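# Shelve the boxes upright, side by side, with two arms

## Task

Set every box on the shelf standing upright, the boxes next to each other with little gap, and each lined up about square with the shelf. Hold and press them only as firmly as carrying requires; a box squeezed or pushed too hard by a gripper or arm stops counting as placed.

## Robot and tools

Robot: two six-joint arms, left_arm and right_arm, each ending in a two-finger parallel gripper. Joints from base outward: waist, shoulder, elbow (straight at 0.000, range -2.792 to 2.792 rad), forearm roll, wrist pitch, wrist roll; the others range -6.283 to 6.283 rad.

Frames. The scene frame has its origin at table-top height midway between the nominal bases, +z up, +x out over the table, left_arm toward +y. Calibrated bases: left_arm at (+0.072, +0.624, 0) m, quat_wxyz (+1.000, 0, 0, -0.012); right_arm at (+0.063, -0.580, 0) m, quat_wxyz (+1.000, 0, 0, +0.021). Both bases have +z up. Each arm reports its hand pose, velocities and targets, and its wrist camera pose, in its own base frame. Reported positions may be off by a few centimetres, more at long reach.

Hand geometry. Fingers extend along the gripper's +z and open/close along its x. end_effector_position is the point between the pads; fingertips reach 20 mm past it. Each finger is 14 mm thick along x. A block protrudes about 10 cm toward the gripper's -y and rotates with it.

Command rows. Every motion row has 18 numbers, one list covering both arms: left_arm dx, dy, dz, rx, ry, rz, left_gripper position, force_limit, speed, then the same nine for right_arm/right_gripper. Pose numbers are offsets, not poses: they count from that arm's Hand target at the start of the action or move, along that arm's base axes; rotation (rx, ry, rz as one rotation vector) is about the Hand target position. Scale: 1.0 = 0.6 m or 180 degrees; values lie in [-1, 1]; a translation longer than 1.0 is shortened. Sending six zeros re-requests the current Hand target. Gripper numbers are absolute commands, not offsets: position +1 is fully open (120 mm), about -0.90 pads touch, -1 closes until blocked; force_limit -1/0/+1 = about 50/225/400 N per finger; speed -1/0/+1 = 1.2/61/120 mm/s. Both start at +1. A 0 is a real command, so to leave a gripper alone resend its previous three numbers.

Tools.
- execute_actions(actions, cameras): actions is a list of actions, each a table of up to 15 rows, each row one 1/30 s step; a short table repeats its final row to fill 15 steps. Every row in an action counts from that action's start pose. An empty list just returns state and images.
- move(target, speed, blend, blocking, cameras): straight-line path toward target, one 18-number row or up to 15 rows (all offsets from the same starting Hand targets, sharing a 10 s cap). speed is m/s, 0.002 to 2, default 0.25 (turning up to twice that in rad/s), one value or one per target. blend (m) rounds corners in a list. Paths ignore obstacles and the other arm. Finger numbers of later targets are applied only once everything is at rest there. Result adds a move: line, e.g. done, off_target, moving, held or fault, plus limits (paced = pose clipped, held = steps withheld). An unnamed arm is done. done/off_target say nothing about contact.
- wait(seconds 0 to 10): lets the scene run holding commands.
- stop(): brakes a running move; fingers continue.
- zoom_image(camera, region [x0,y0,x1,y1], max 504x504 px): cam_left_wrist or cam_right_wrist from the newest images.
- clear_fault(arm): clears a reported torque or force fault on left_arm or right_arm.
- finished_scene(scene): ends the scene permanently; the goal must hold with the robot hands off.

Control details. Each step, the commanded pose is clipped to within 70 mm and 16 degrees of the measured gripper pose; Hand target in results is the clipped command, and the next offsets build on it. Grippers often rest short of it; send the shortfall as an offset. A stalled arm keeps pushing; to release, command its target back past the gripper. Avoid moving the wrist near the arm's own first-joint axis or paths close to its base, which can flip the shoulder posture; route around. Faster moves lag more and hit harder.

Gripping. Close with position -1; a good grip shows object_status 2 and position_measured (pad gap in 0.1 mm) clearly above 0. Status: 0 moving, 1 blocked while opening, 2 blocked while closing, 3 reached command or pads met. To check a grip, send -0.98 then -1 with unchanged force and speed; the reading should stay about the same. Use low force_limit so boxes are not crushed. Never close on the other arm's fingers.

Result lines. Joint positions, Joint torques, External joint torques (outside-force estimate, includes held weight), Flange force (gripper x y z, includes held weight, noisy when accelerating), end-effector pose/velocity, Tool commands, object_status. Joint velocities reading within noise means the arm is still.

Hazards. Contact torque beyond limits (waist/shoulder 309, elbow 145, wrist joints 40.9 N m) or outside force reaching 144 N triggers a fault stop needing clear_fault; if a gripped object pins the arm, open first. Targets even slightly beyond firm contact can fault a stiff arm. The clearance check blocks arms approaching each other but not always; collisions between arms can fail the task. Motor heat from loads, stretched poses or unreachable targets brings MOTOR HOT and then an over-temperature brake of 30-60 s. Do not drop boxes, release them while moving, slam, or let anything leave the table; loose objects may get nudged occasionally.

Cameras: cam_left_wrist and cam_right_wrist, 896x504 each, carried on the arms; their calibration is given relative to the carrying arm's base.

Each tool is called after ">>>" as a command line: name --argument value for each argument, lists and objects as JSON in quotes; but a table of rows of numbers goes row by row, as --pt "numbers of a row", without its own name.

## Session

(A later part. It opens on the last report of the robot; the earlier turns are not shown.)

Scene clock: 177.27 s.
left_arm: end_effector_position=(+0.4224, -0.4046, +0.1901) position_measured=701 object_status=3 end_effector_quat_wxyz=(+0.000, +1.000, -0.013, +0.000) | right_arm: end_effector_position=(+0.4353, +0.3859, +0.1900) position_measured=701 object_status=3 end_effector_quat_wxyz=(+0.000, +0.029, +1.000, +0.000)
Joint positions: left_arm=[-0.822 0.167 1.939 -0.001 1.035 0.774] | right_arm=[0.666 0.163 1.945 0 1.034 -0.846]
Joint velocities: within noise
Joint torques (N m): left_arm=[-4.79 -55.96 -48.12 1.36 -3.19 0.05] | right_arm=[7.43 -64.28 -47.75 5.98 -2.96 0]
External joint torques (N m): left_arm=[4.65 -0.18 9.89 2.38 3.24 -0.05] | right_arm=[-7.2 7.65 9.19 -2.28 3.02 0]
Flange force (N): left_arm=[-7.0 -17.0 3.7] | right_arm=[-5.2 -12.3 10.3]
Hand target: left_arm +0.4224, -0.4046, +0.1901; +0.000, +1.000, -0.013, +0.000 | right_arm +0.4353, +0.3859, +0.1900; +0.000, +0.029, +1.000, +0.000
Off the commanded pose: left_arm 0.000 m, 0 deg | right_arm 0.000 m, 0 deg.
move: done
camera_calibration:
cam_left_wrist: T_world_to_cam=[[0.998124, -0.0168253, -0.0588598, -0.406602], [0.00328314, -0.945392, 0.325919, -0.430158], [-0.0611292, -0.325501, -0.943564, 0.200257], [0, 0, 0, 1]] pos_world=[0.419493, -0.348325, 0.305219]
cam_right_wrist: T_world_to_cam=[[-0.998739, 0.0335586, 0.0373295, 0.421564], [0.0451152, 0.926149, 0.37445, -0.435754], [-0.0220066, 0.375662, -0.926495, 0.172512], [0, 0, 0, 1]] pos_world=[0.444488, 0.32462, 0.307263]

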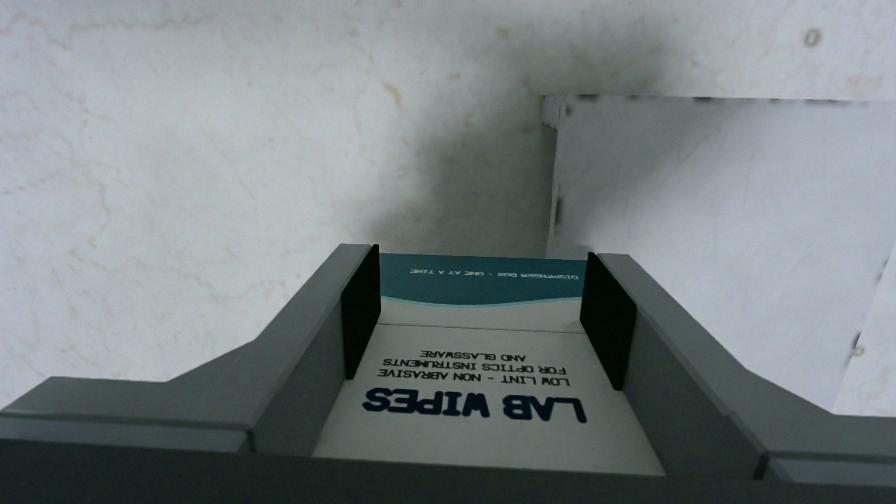

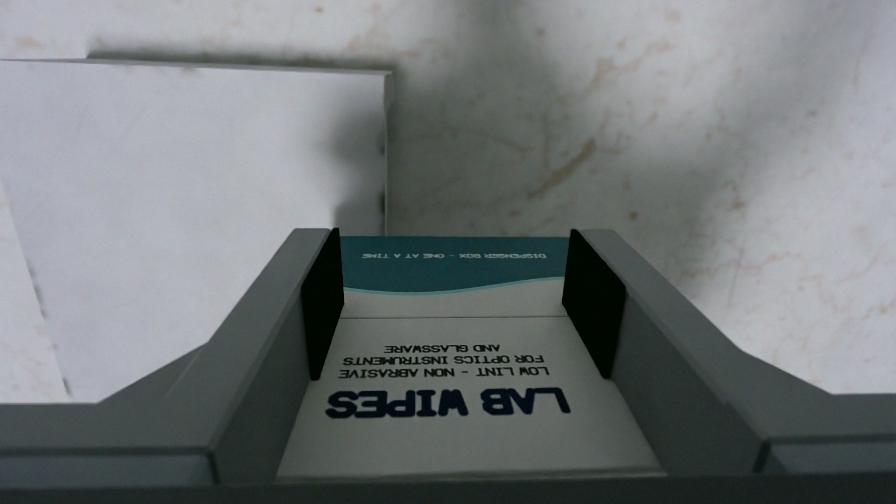

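>>> move --target '[0.2104, 0.0037, 0, 0, 0, -0.00556, 0.208, 1, 1, 0.1989, -0.0097, 0, 0, 0, -0.00556, 0.208, 1, 1]' --speed 0.06

Scene clock: 190.47 s.
left_arm: end_effector_position=(+0.5486, -0.4023, +0.1901) position_measured=701 object_status=3 end_effector_quat_wxyz=(+0.000, +1.000, -0.022, +0.000) | right_arm: end_effector_position=(+0.5546, +0.3800, +0.1900) position_measured=701 object_status=3 end_effector_quat_wxyz=(+0.000, +0.038, +0.999, +0.000)
Joint positions: left_arm=[-0.683 0.307 1.758 -0.001 1.077 0.931] | right_arm=[0.549 0.295 1.774 0 1.073 -0.945]
Joint velocities: within noise
Joint torques (N m): left_arm=[-6.68 -71.32 -49.36 1.25 -2.43 0.02] | right_arm=[7.79 -79.19 -46.64 6.11 -2.43 -0.05]
External joint torques (N m): left_arm=[6.19 -0.13 10.32 2.56 2.48 -0.02] | right_arm=[-7.76 8.82 7.39 -2.35 2.47 0.05]
Flange force (N): left_arm=[-10.7 -18.1 5.5] | right_arm=[-6.3 -9.6 9.7]
Hand target: left_arm +0.5487, -0.4024, +0.1901; +0.000, +1.000, -0.022, +0.000 | right_arm +0.5547, +0.3801, +0.1900; +0.000, +0.038, +0.999, +0.000
Off the commanded pose: left_arm 0.000 m, 0 deg | right_arm 0.000 m, 0 deg.
move: done
camera_calibration:
cam_left_wrist: T_world_to_cam=[[0.997677, -0.0342786, -0.0588719, -0.539349], [-0.013252, -0.945329, 0.32585, -0.41935], [-0.066823, -0.324312, -0.943587, 0.212303], [0, 0, 0, 1]] pos_world=[0.546726, -0.346059, 0.305219]
cam_right_wrist: T_world_to_cam=[[-0.998004, 0.0509863, 0.0372704, 0.533967], [0.0612524, 0.925208, 0.374483, -0.444361], [-0.0153894, 0.376018, -0.926484, 0.173515], [0, 0, 0, 1]] pos_world=[0.56279, 0.318657, 0.307263]

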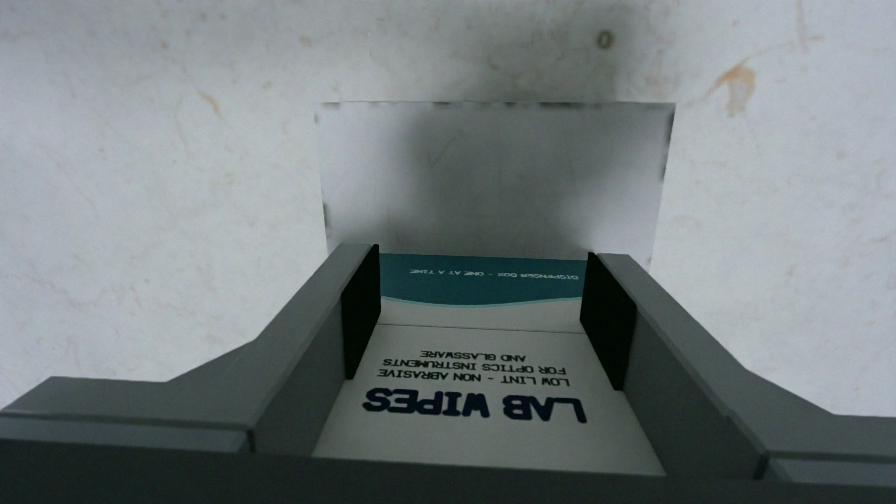

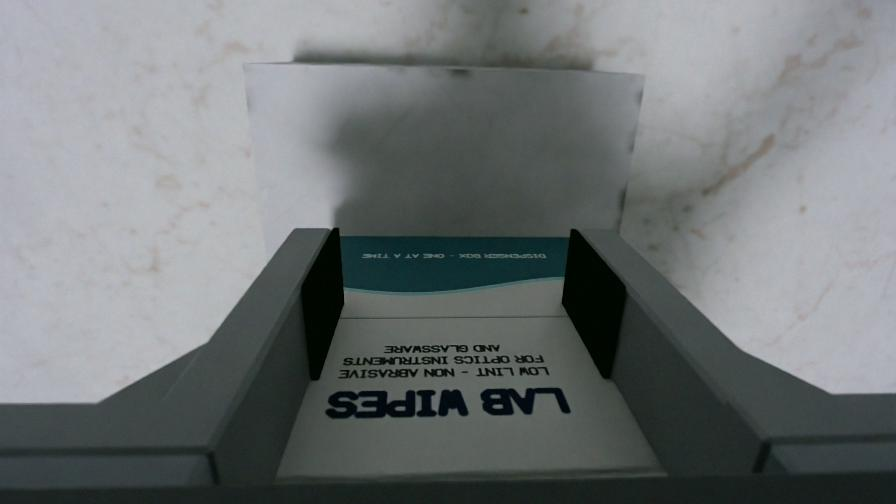

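>>> move --target '[0, 0, -0.0417, 0, 0, 0, 0.208, 1, 1, 0, 0, -0.0417, 0, 0, 0, 0.208, 1, 1]' --speed 0.04 --cameras '["cam_left_wrist"]'

Scene clock: 198.37 s.
left_arm: end_effector_position=(+0.5487, -0.4024, +0.1651) position_measured=701 object_status=3 end_effector_quat_wxyz=(+0.000, +1.000, -0.022, +0.000) | right_arm: end_effector_position=(+0.5547, +0.3800, +0.1650) position_measured=701 object_status=3 end_effector_quat_wxyz=(+0.000, +0.038, +0.999, +0.000)
Joint positions: left_arm=[-0.683 0.327 1.781 -0.001 1.034 0.931] | right_arm=[0.549 0.316 1.797 0 1.029 -0.945]
Joint velocities: within noise
Joint torques (N m): left_arm=[-5.83 -71.76 -47.3 1.18 -2.39 0.08] | right_arm=[8.03 -80.89 -46.19 5.96 -2.3 -0.06]
External joint torques (N m): left_arm=[5.8 -0.99 9.04 2.58 2.44 -0.08] | right_arm=[-7.86 8.47 7.68 -2.28 2.35 0.06]
Flange force (N): left_arm=[-10.0 -16.8 3.0] | right_arm=[-5.3 -10.6 10.0]
Hand target: left_arm +0.5487, -0.4024, +0.1650; +0.000, +1.000, -0.022, +0.000 | right_arm +0.5547, +0.3801, +0.1650; +0.000, +0.038, +0.999, +0.000
Off the commanded pose: left_arm 0.000 m, 0 deg | right_arm 0.000 m, 0 deg.
move: done
camera_calibration:
cam_left_wrist: T_world_to_cam=[[0.997677, -0.034281, -0.058868, -0.540823], [-0.0132492, -0.945298, 0.325939, -0.41122], [-0.0668213, -0.324402, -0.943556, 0.188673], [0, 0, 0, 1]] pos_world=[0.546726, -0.34606, 0.280219]
Images, in order (width x height): cam_left_wrist 896x504.

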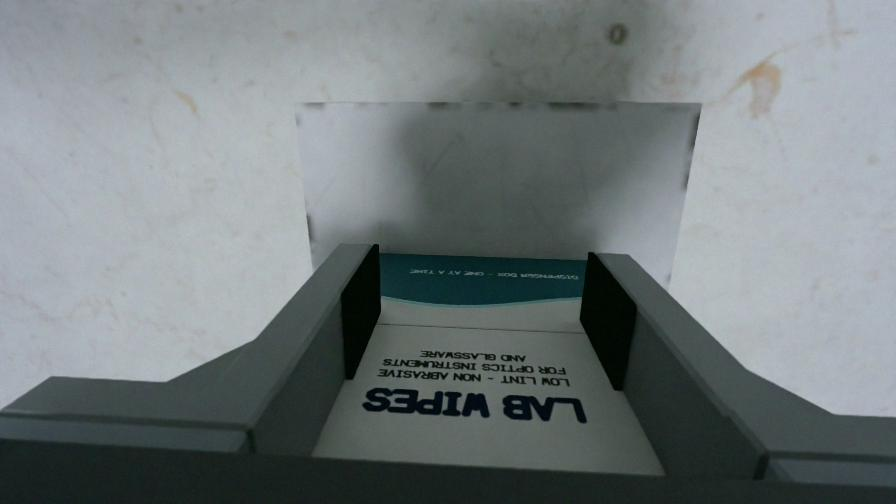

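>>> execute_actions --actions '[[[0,0,-0.00167,0,0,0,0.208,1,1,0,0,-0.00167,0,0,0,0.208,1,1]],[[0,0,-0.00167,0,0,0,0.208,1,1,0,0,-0.00167,0,0,0,0.208,1,1]]]' --cameras '[]'

Scene clock: 211.40 s.
left_arm: end_effector_position=(+0.5487, -0.4024, +0.1630) position_measured=701 object_status=3 end_effector_quat_wxyz=(+0.000, +1.000, -0.022, +0.000) | right_arm: end_effector_position=(+0.5547, +0.3800, +0.1630) position_measured=701 object_status=3 end_effector_quat_wxyz=(+0.000, +0.038, +0.999, +0.000)
Joint positions: left_arm=[-0.683 0.329 1.783 -0.001 1.03 0.931] | right_arm=[0.549 0.318 1.799 0 1.026 -0.945]
Joint velocities: within noise
Joint torques (N m): left_arm=[-6.49 -71.85 -46.34 1.26 -2.25 0.07] | right_arm=[8.43 -80.33 -45.37 5.92 -2.27 -0.07]
External joint torques (N m): left_arm=[6.23 -0.95 8.15 2.47 2.29 -0.07] | right_arm=[-8.25 7.76 7.06 -2.25 2.33 0.07]
External joint torques at the end of the 1st action: left_arm=[5.92 -0.7 9.19 2.58 2.46 -0.1] | right_arm=[-7.87 7.97 7.25 -2.22 2.38 0.06]
Flange force (N): left_arm=[-8.2 -16.4 2.4] | right_arm=[-5.8 -11.0 8.9]
Flange force at the end of the 1st action (N): left_arm=[-9.8 -16.9 3.3] | right_arm=[-5.4 -10.5 9.1]
Hand target: left_arm +0.5487, -0.4024, +0.1630; +0.000, +1.000, -0.022, +0.000 | right_arm +0.5547, +0.3801, +0.1630; +0.000, +0.038, +0.999, +0.000
Off the commanded pose: left_arm 0.000 m, 0 deg | right_arm 0.000 m, 0 deg.
No camera images: "cameras" was empty.

>>> execute_actions --actions '[[[0,0,-0.00167,0,0,0,0.208,1,1,0,0,-0.00167,0,0,0,0.208,1,1]],[[0,0,-0.00167,0,0,0,0.208,1,1,0,0,-0.00167,0,0,0,0.208,1,1]]]' --cameras '[]'

Scene clock: 217.00 s.
left_arm: end_effector_position=(+0.5487, -0.4024, +0.1610) position_measured=701 object_status=3 end_effector_quat_wxyz=(+0.000, +1.000, -0.022, +0.000) | right_arm: end_effector_position=(+0.5547, +0.3800, +0.1610) position_measured=701 object_status=3 end_effector_quat_wxyz=(+0.000, +0.038, +0.999, +0.000)
Joint positions: left_arm=[-0.683 0.331 1.784 -0.001 1.027 0.931] | right_arm=[0.549 0.319 1.8 0 1.022 -0.945]
Joint velocities: within noise
Joint torques (N m): left_arm=[-6.78 -69.16 -45.11 1.11 -2.05 0.22] | right_arm=[8.86 -79.14 -43.99 5.91 -2.14 -0.17]
External joint torques (N m): left_arm=[6.48 -3.59 7.14 2.61 2.11 -0.22] | right_arm=[-8.75 6.77 5.68 -2.25 2.19 0.17]
External joint torques at the end of the 1st action: left_arm=[6.43 -1.76 7.9 2.56 2.29 -0.25] | right_arm=[-8.2 7.35 6.41 -2.21 2.26 0.17]
Flange force (N): left_arm=[-9.6 -17.5 -0.5] | right_arm=[-7.1 -10.7 7.0]
Flange force at the end of the 1st action (N): left_arm=[-8.7 -16.8 1.5] | right_arm=[-6.2 -10.4 8.0]
Hand target: left_arm +0.5487, -0.4024, +0.1610; +0.000, +1.000, -0.022, +0.000 | right_arm +0.5547, +0.3801, +0.1610; +0.000, +0.038, +0.999, +0.000
Off the commanded pose: left_arm 0.000 m, 0 deg | right_arm 0.000 m, 0 deg.
No camera images: "cameras" was empty.

>>> execute_actions --actions '[[[0,0,-0.00167,0,0,0,0.208,1,1,0,0,-0.00167,0,0,0,0.208,1,1]],[[0,0,-0.00167,0,0,0,0.208,1,1,0,0,-0.00167,0,0,0,0.208,1,1]]]' --cameras '[]'

Scene clock: 221.50 s.
left_arm: end_effector_position=(+0.5487, -0.4024, +0.1590) position_measured=701 object_status=3 end_effector_quat_wxyz=(+0.000, +1.000, -0.022, +0.000) | right_arm: end_effector_position=(+0.5547, +0.3800, +0.1590) position_measured=701 object_status=3 end_effector_quat_wxyz=(+0.000, +0.038, +0.999, +0.000)
Joint positions: left_arm=[-0.683 0.332 1.786 -0.001 1.023 0.931] | right_arm=[0.549 0.321 1.802 0 1.019 -0.945]
Joint velocities: within noise
Joint torques (N m): left_arm=[-7.86 -66.52 -43.17 0.97 -2.18 0.24] | right_arm=[9.7 -74.9 -41.95 6.18 -2.32 -0.26]
External joint torques (N m): left_arm=[7.63 -6.48 5.1 2.77 2.23 -0.24] | right_arm=[-9.52 2.17 3.75 -2.53 2.38 0.26]
External joint torques at the end of the 1st action: left_arm=[6.95 -5.29 5.24 2.82 2.16 -0.31] | right_arm=[-9.77 3.52 3.96 -2.59 2.14 0.25]
Flange force (N): left_arm=[-8.5 -18.8 -5.0] | right_arm=[-5.7 -13.1 1.0]
Flange force at the end of the 1st action (N): left_arm=[-8.1 -17.1 -3.7] | right_arm=[-7.0 -12.6 2.8]
Hand target: left_arm +0.5487, -0.4024, +0.1590; +0.000, +1.000, -0.022, +0.000 | right_arm +0.5547, +0.3801, +0.1590; +0.000, +0.038, +0.999, +0.000
Off the commanded pose: left_arm 0.000 m, 0 deg | right_arm 0.000 m, 0 deg.
No camera images: "cameras" was empty.

>>> execute_actions --actions '[[[0,0,-0.0015,0,0,0,0.208,1,1,0,0,-0.0015,0,0,0,0.208,1,1]]]' --cameras '["cam_left_wrist", "cam_right_wrist"]'

Scene clock: 229.10 s.
left_arm: end_effector_position=(+0.5487, -0.4024, +0.1581) position_measured=701 object_status=3 end_effector_quat_wxyz=(+0.000, +1.000, -0.022, +0.000) | right_arm: end_effector_position=(+0.5547, +0.3801, +0.1581) position_measured=701 object_status=3 end_effector_quat_wxyz=(+0.000, +0.038, +0.999, +0.000)
Joint positions: left_arm=[-0.683 0.333 1.787 -0.001 1.022 0.931] | right_arm=[0.549 0.322 1.803 0 1.017 -0.945]
Joint velocities: within noise
Joint torques (N m): left_arm=[-8.09 -66.46 -42.74 0.95 -2.1 0.3] | right_arm=[9.79 -74.97 -41.86 6.24 -2.29 -0.24]
External joint torques (N m): left_arm=[7.83 -6.64 4.65 2.79 2.14 -0.3] | right_arm=[-9.7 2.66 3.72 -2.59 2.33 0.24]
Flange force (N): left_arm=[-7.9 -18.6 -5.4] | right_arm=[-6.5 -12.9 1.5]
Hand target: left_arm +0.5487, -0.4024, +0.1581; +0.000, +1.000, -0.022, +0.000 | right_arm +0.5547, +0.3801, +0.1581; +0.000, +0.038, +0.999, +0.000
Off the commanded pose: left_arm 0.000 m, 0 deg | right_arm 0.000 m, 0 deg.
camera_calibration:
cam_left_wrist: T_world_to_cam=[[0.997677, -0.034281, -0.058868, -0.541229], [-0.0132492, -0.945298, 0.325939, -0.408971], [-0.0668213, -0.324402, -0.943556, 0.182163], [0, 0, 0, 1]] pos_world=[0.546726, -0.34606, 0.273319]
cam_right_wrist: T_world_to_cam=[[-0.997998, 0.0510784, 0.0373082, 0.535117], [0.0613519, 0.925203, 0.374479, -0.432431], [-0.0153899, 0.376018, -0.926485, 0.143868], [0, 0, 0, 1]] pos_world=[0.56279, 0.318657, 0.275263]

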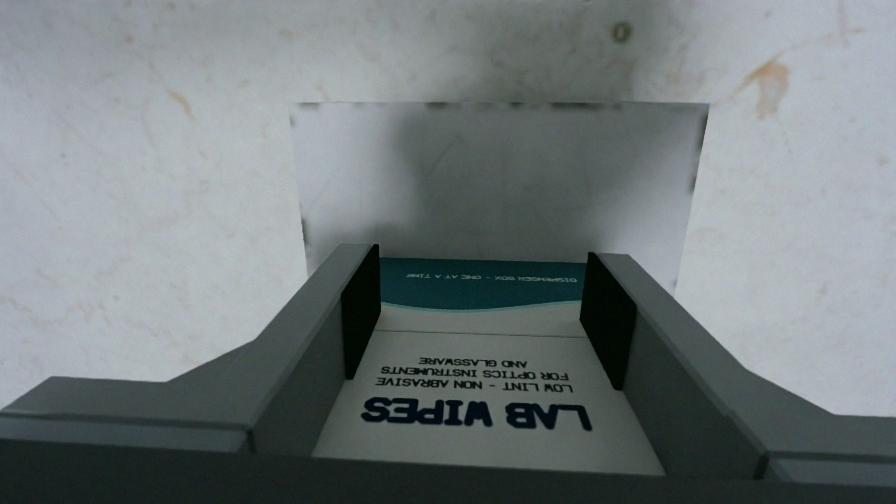

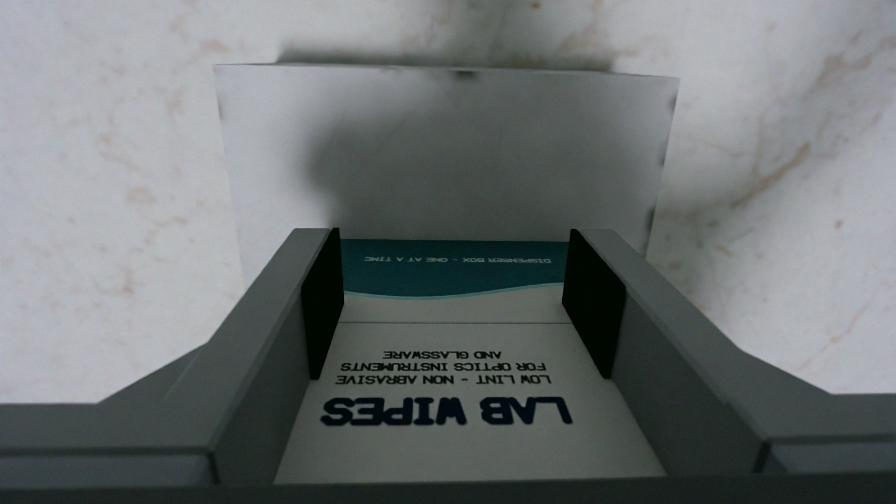

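>>> move --target '[0.002,0.0499,0,0,0,0,0.208,1,1,-0.0038,-0.05,0,0,0,0,0.208,1,1]' --speed 0.02 --cameras '["cam_left_wrist", "cam_right_wrist"]'

Scene clock: 233.83 s.
left_arm: end_effector_position=(+0.5499, -0.3724, +0.1581) position_measured=701 object_status=3 end_effector_quat_wxyz=(+0.000, +1.000, -0.022, +0.000) | right_arm: end_effector_position=(+0.5524, +0.3501, +0.1581) position_measured=701 object_status=3 end_effector_quat_wxyz=(+0.000, +0.038, +0.999, +0.000)
Joint positions: left_arm=[-0.647 0.31 1.819 -0.001 1.012 0.967] | right_arm=[0.512 0.296 1.839 0 1.007 -0.983]
Joint velocities: within noise
Joint torques (N m): left_arm=[2.18 -68.4 -40.6 3.53 0.12 -0.34] | right_arm=[-0.35 -76.9 -39.48 3.47 0 0.48]
External joint torques (N m): left_arm=[-2.48 -2.09 2.72 0.19 -0.09 0.34] | right_arm=[0.46 7.62 1.63 0.16 0.04 -0.48]
Flange force (N): left_arm=[-9.0 -1.7 0.7] | right_arm=[-6.1 4.5 8.2]
Hand target: left_arm +0.5499, -0.3724, +0.1581; +0.000, +1.000, -0.022, +0.000 | right_arm +0.5524, +0.3501, +0.1581; +0.000, +0.038, +0.999, +0.000
Off the commanded pose: left_arm 0.000 m, 0 deg | right_arm 0.000 m, 0 deg.
move: done
camera_calibration:
cam_left_wrist: T_world_to_cam=[[0.997677, -0.034281, -0.058868, -0.541401], [-0.0132492, -0.945298, 0.325939, -0.380691], [-0.0668213, -0.324402, -0.943556, 0.191942], [0, 0, 0, 1]] pos_world=[0.547926, -0.31616, 0.273319]
cam_right_wrist: T_world_to_cam=[[-0.997998, 0.0510784, 0.0373082, 0.534354], [0.0613519, 0.925203, 0.374479, -0.404534], [-0.0153899, 0.376018, -0.926485, 0.155113], [0, 0, 0, 1]] pos_world=[0.56049, 0.288657, 0.275263]

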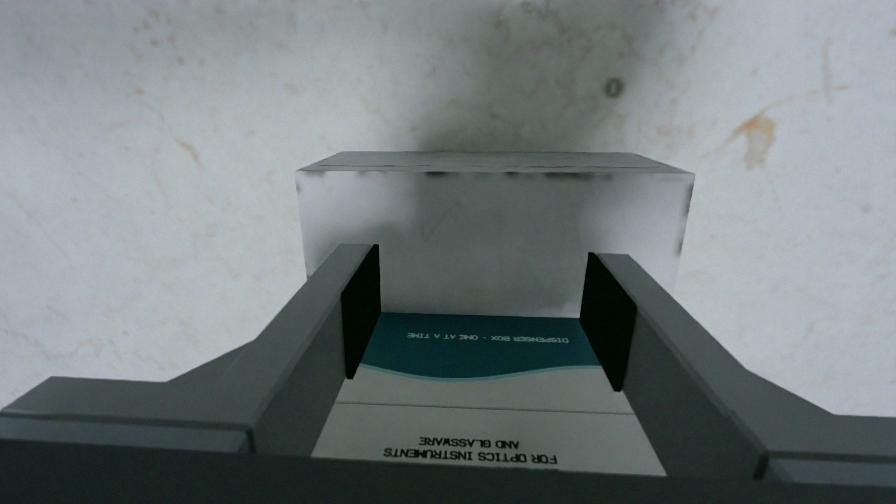

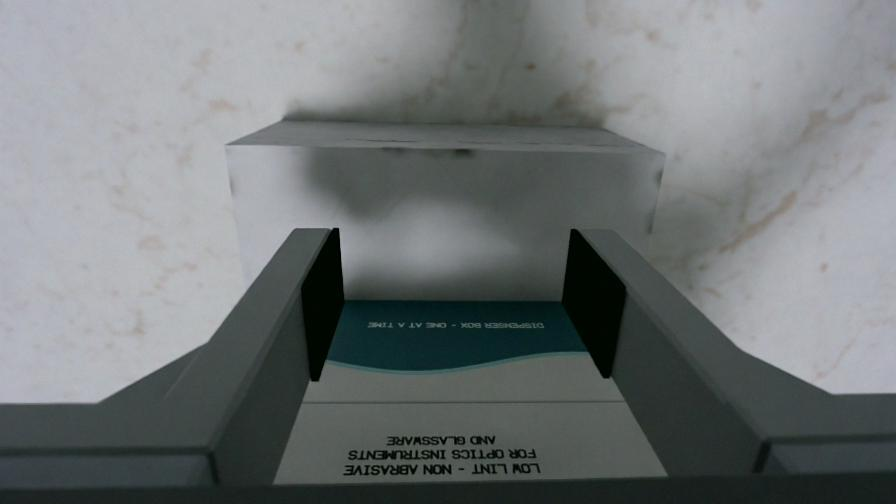

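>>> move --pt "0 0.03 0.3 0 0 0 0.208 1 1 0 -0.05 0.25 0 0 0 0.208 1 1" --pt "-0.05 -0.05 0.65 0 0 0 0.208 1 1 -0.05 -0.1 0.3 0 0 0 0.208 1 1" --speed 0.3 --blend '[0.03,0]' --cameras '["cam_left_wrist", "cam_right_wrist"]'

Scene clock: 248.00 s.
left_arm: end_effector_position=(+0.5199, -0.4024, +0.5481) position_measured=701 object_status=3 end_effector_quat_wxyz=(+0.000, +1.000, -0.021, +0.000) | right_arm: end_effector_position=(+0.5224, +0.2900, +0.3381) position_measured=701 object_status=3 end_effector_quat_wxyz=(+0.000, +0.038, +0.999, +0.000)
Joint positions: left_arm=[-0.711 0.166 1.275 -0.001 1.701 0.903] | right_arm=[0.449 0.091 1.739 0 1.312 -1.046]
Joint velocities: within noise
Joint torques (N m): left_arm=[1.92 -59.87 -47.31 4.19 0.09 -0.32] | right_arm=[-0.13 -60.47 -45.31 3.93 -0.06 0.4]
External joint torques (N m): left_arm=[-2.1 -2 3.2 0.14 -0.03 0.32] | right_arm=[0.24 7.08 1.95 0.21 0.11 -0.4]
Flange force (N): left_arm=[-9.6 -3.5 7.1] | right_arm=[-6.7 4.1 5.5]
Hand target: left_arm +0.5199, -0.4024, +0.5481; +0.000, +1.000, -0.022, +0.000 | right_arm +0.5224, +0.2901, +0.3381; +0.000, +0.038, +0.999, +0.000
Off the commanded pose: left_arm 0.000 m, 0 deg | right_arm 0.000 m, 0 deg.
move: done
camera_calibration:
cam_left_wrist: T_world_to_cam=[[0.997678, -0.034185, -0.0589018, -0.489492], [-0.0131475, -0.945301, 0.325934, -0.536581], [-0.066822, -0.324403, -0.943556, 0.548098], [0, 0, 0, 1]] pos_world=[0.517926, -0.346159, 0.663219]
cam_right_wrist: T_world_to_cam=[[-0.997998, 0.0510784, 0.0373082, 0.500763], [0.0613519, 0.925203, 0.374479, -0.414587], [-0.0153899, 0.376018, -0.926485, 0.34398], [0, 0, 0, 1]] pos_world=[0.53049, 0.228657, 0.455263]

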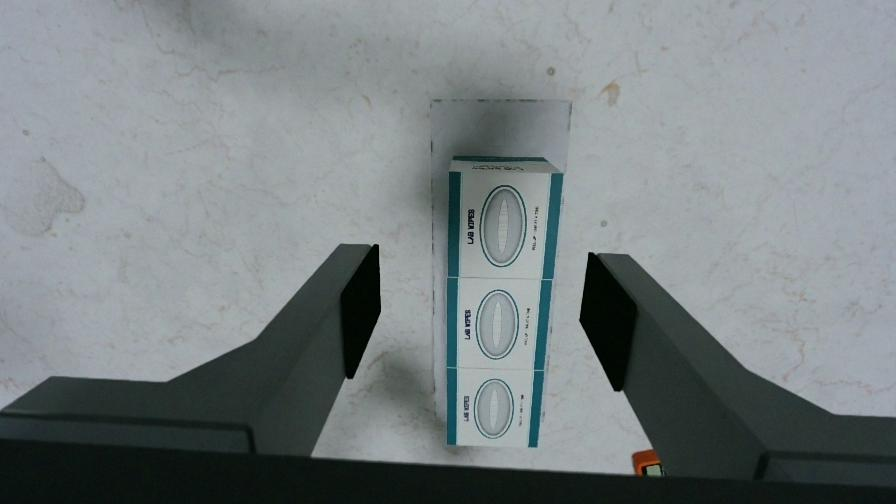

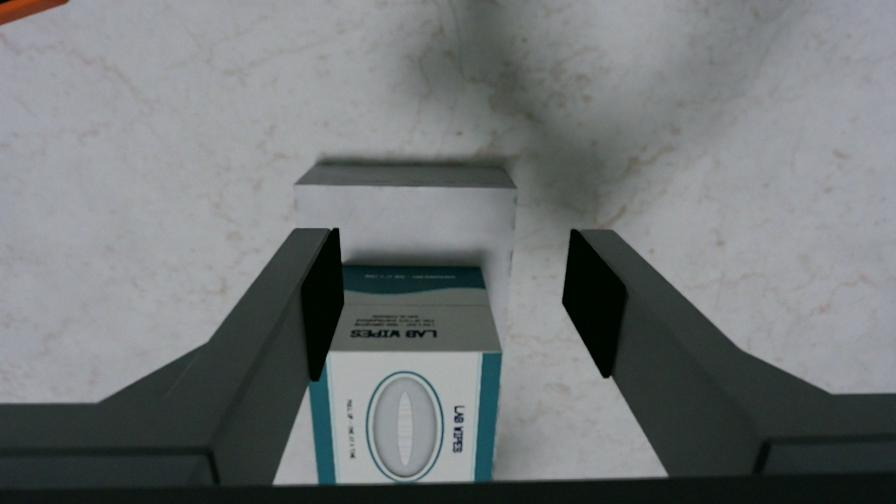

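>>> finished_scene --scene 2

The scene is finished: the task was done.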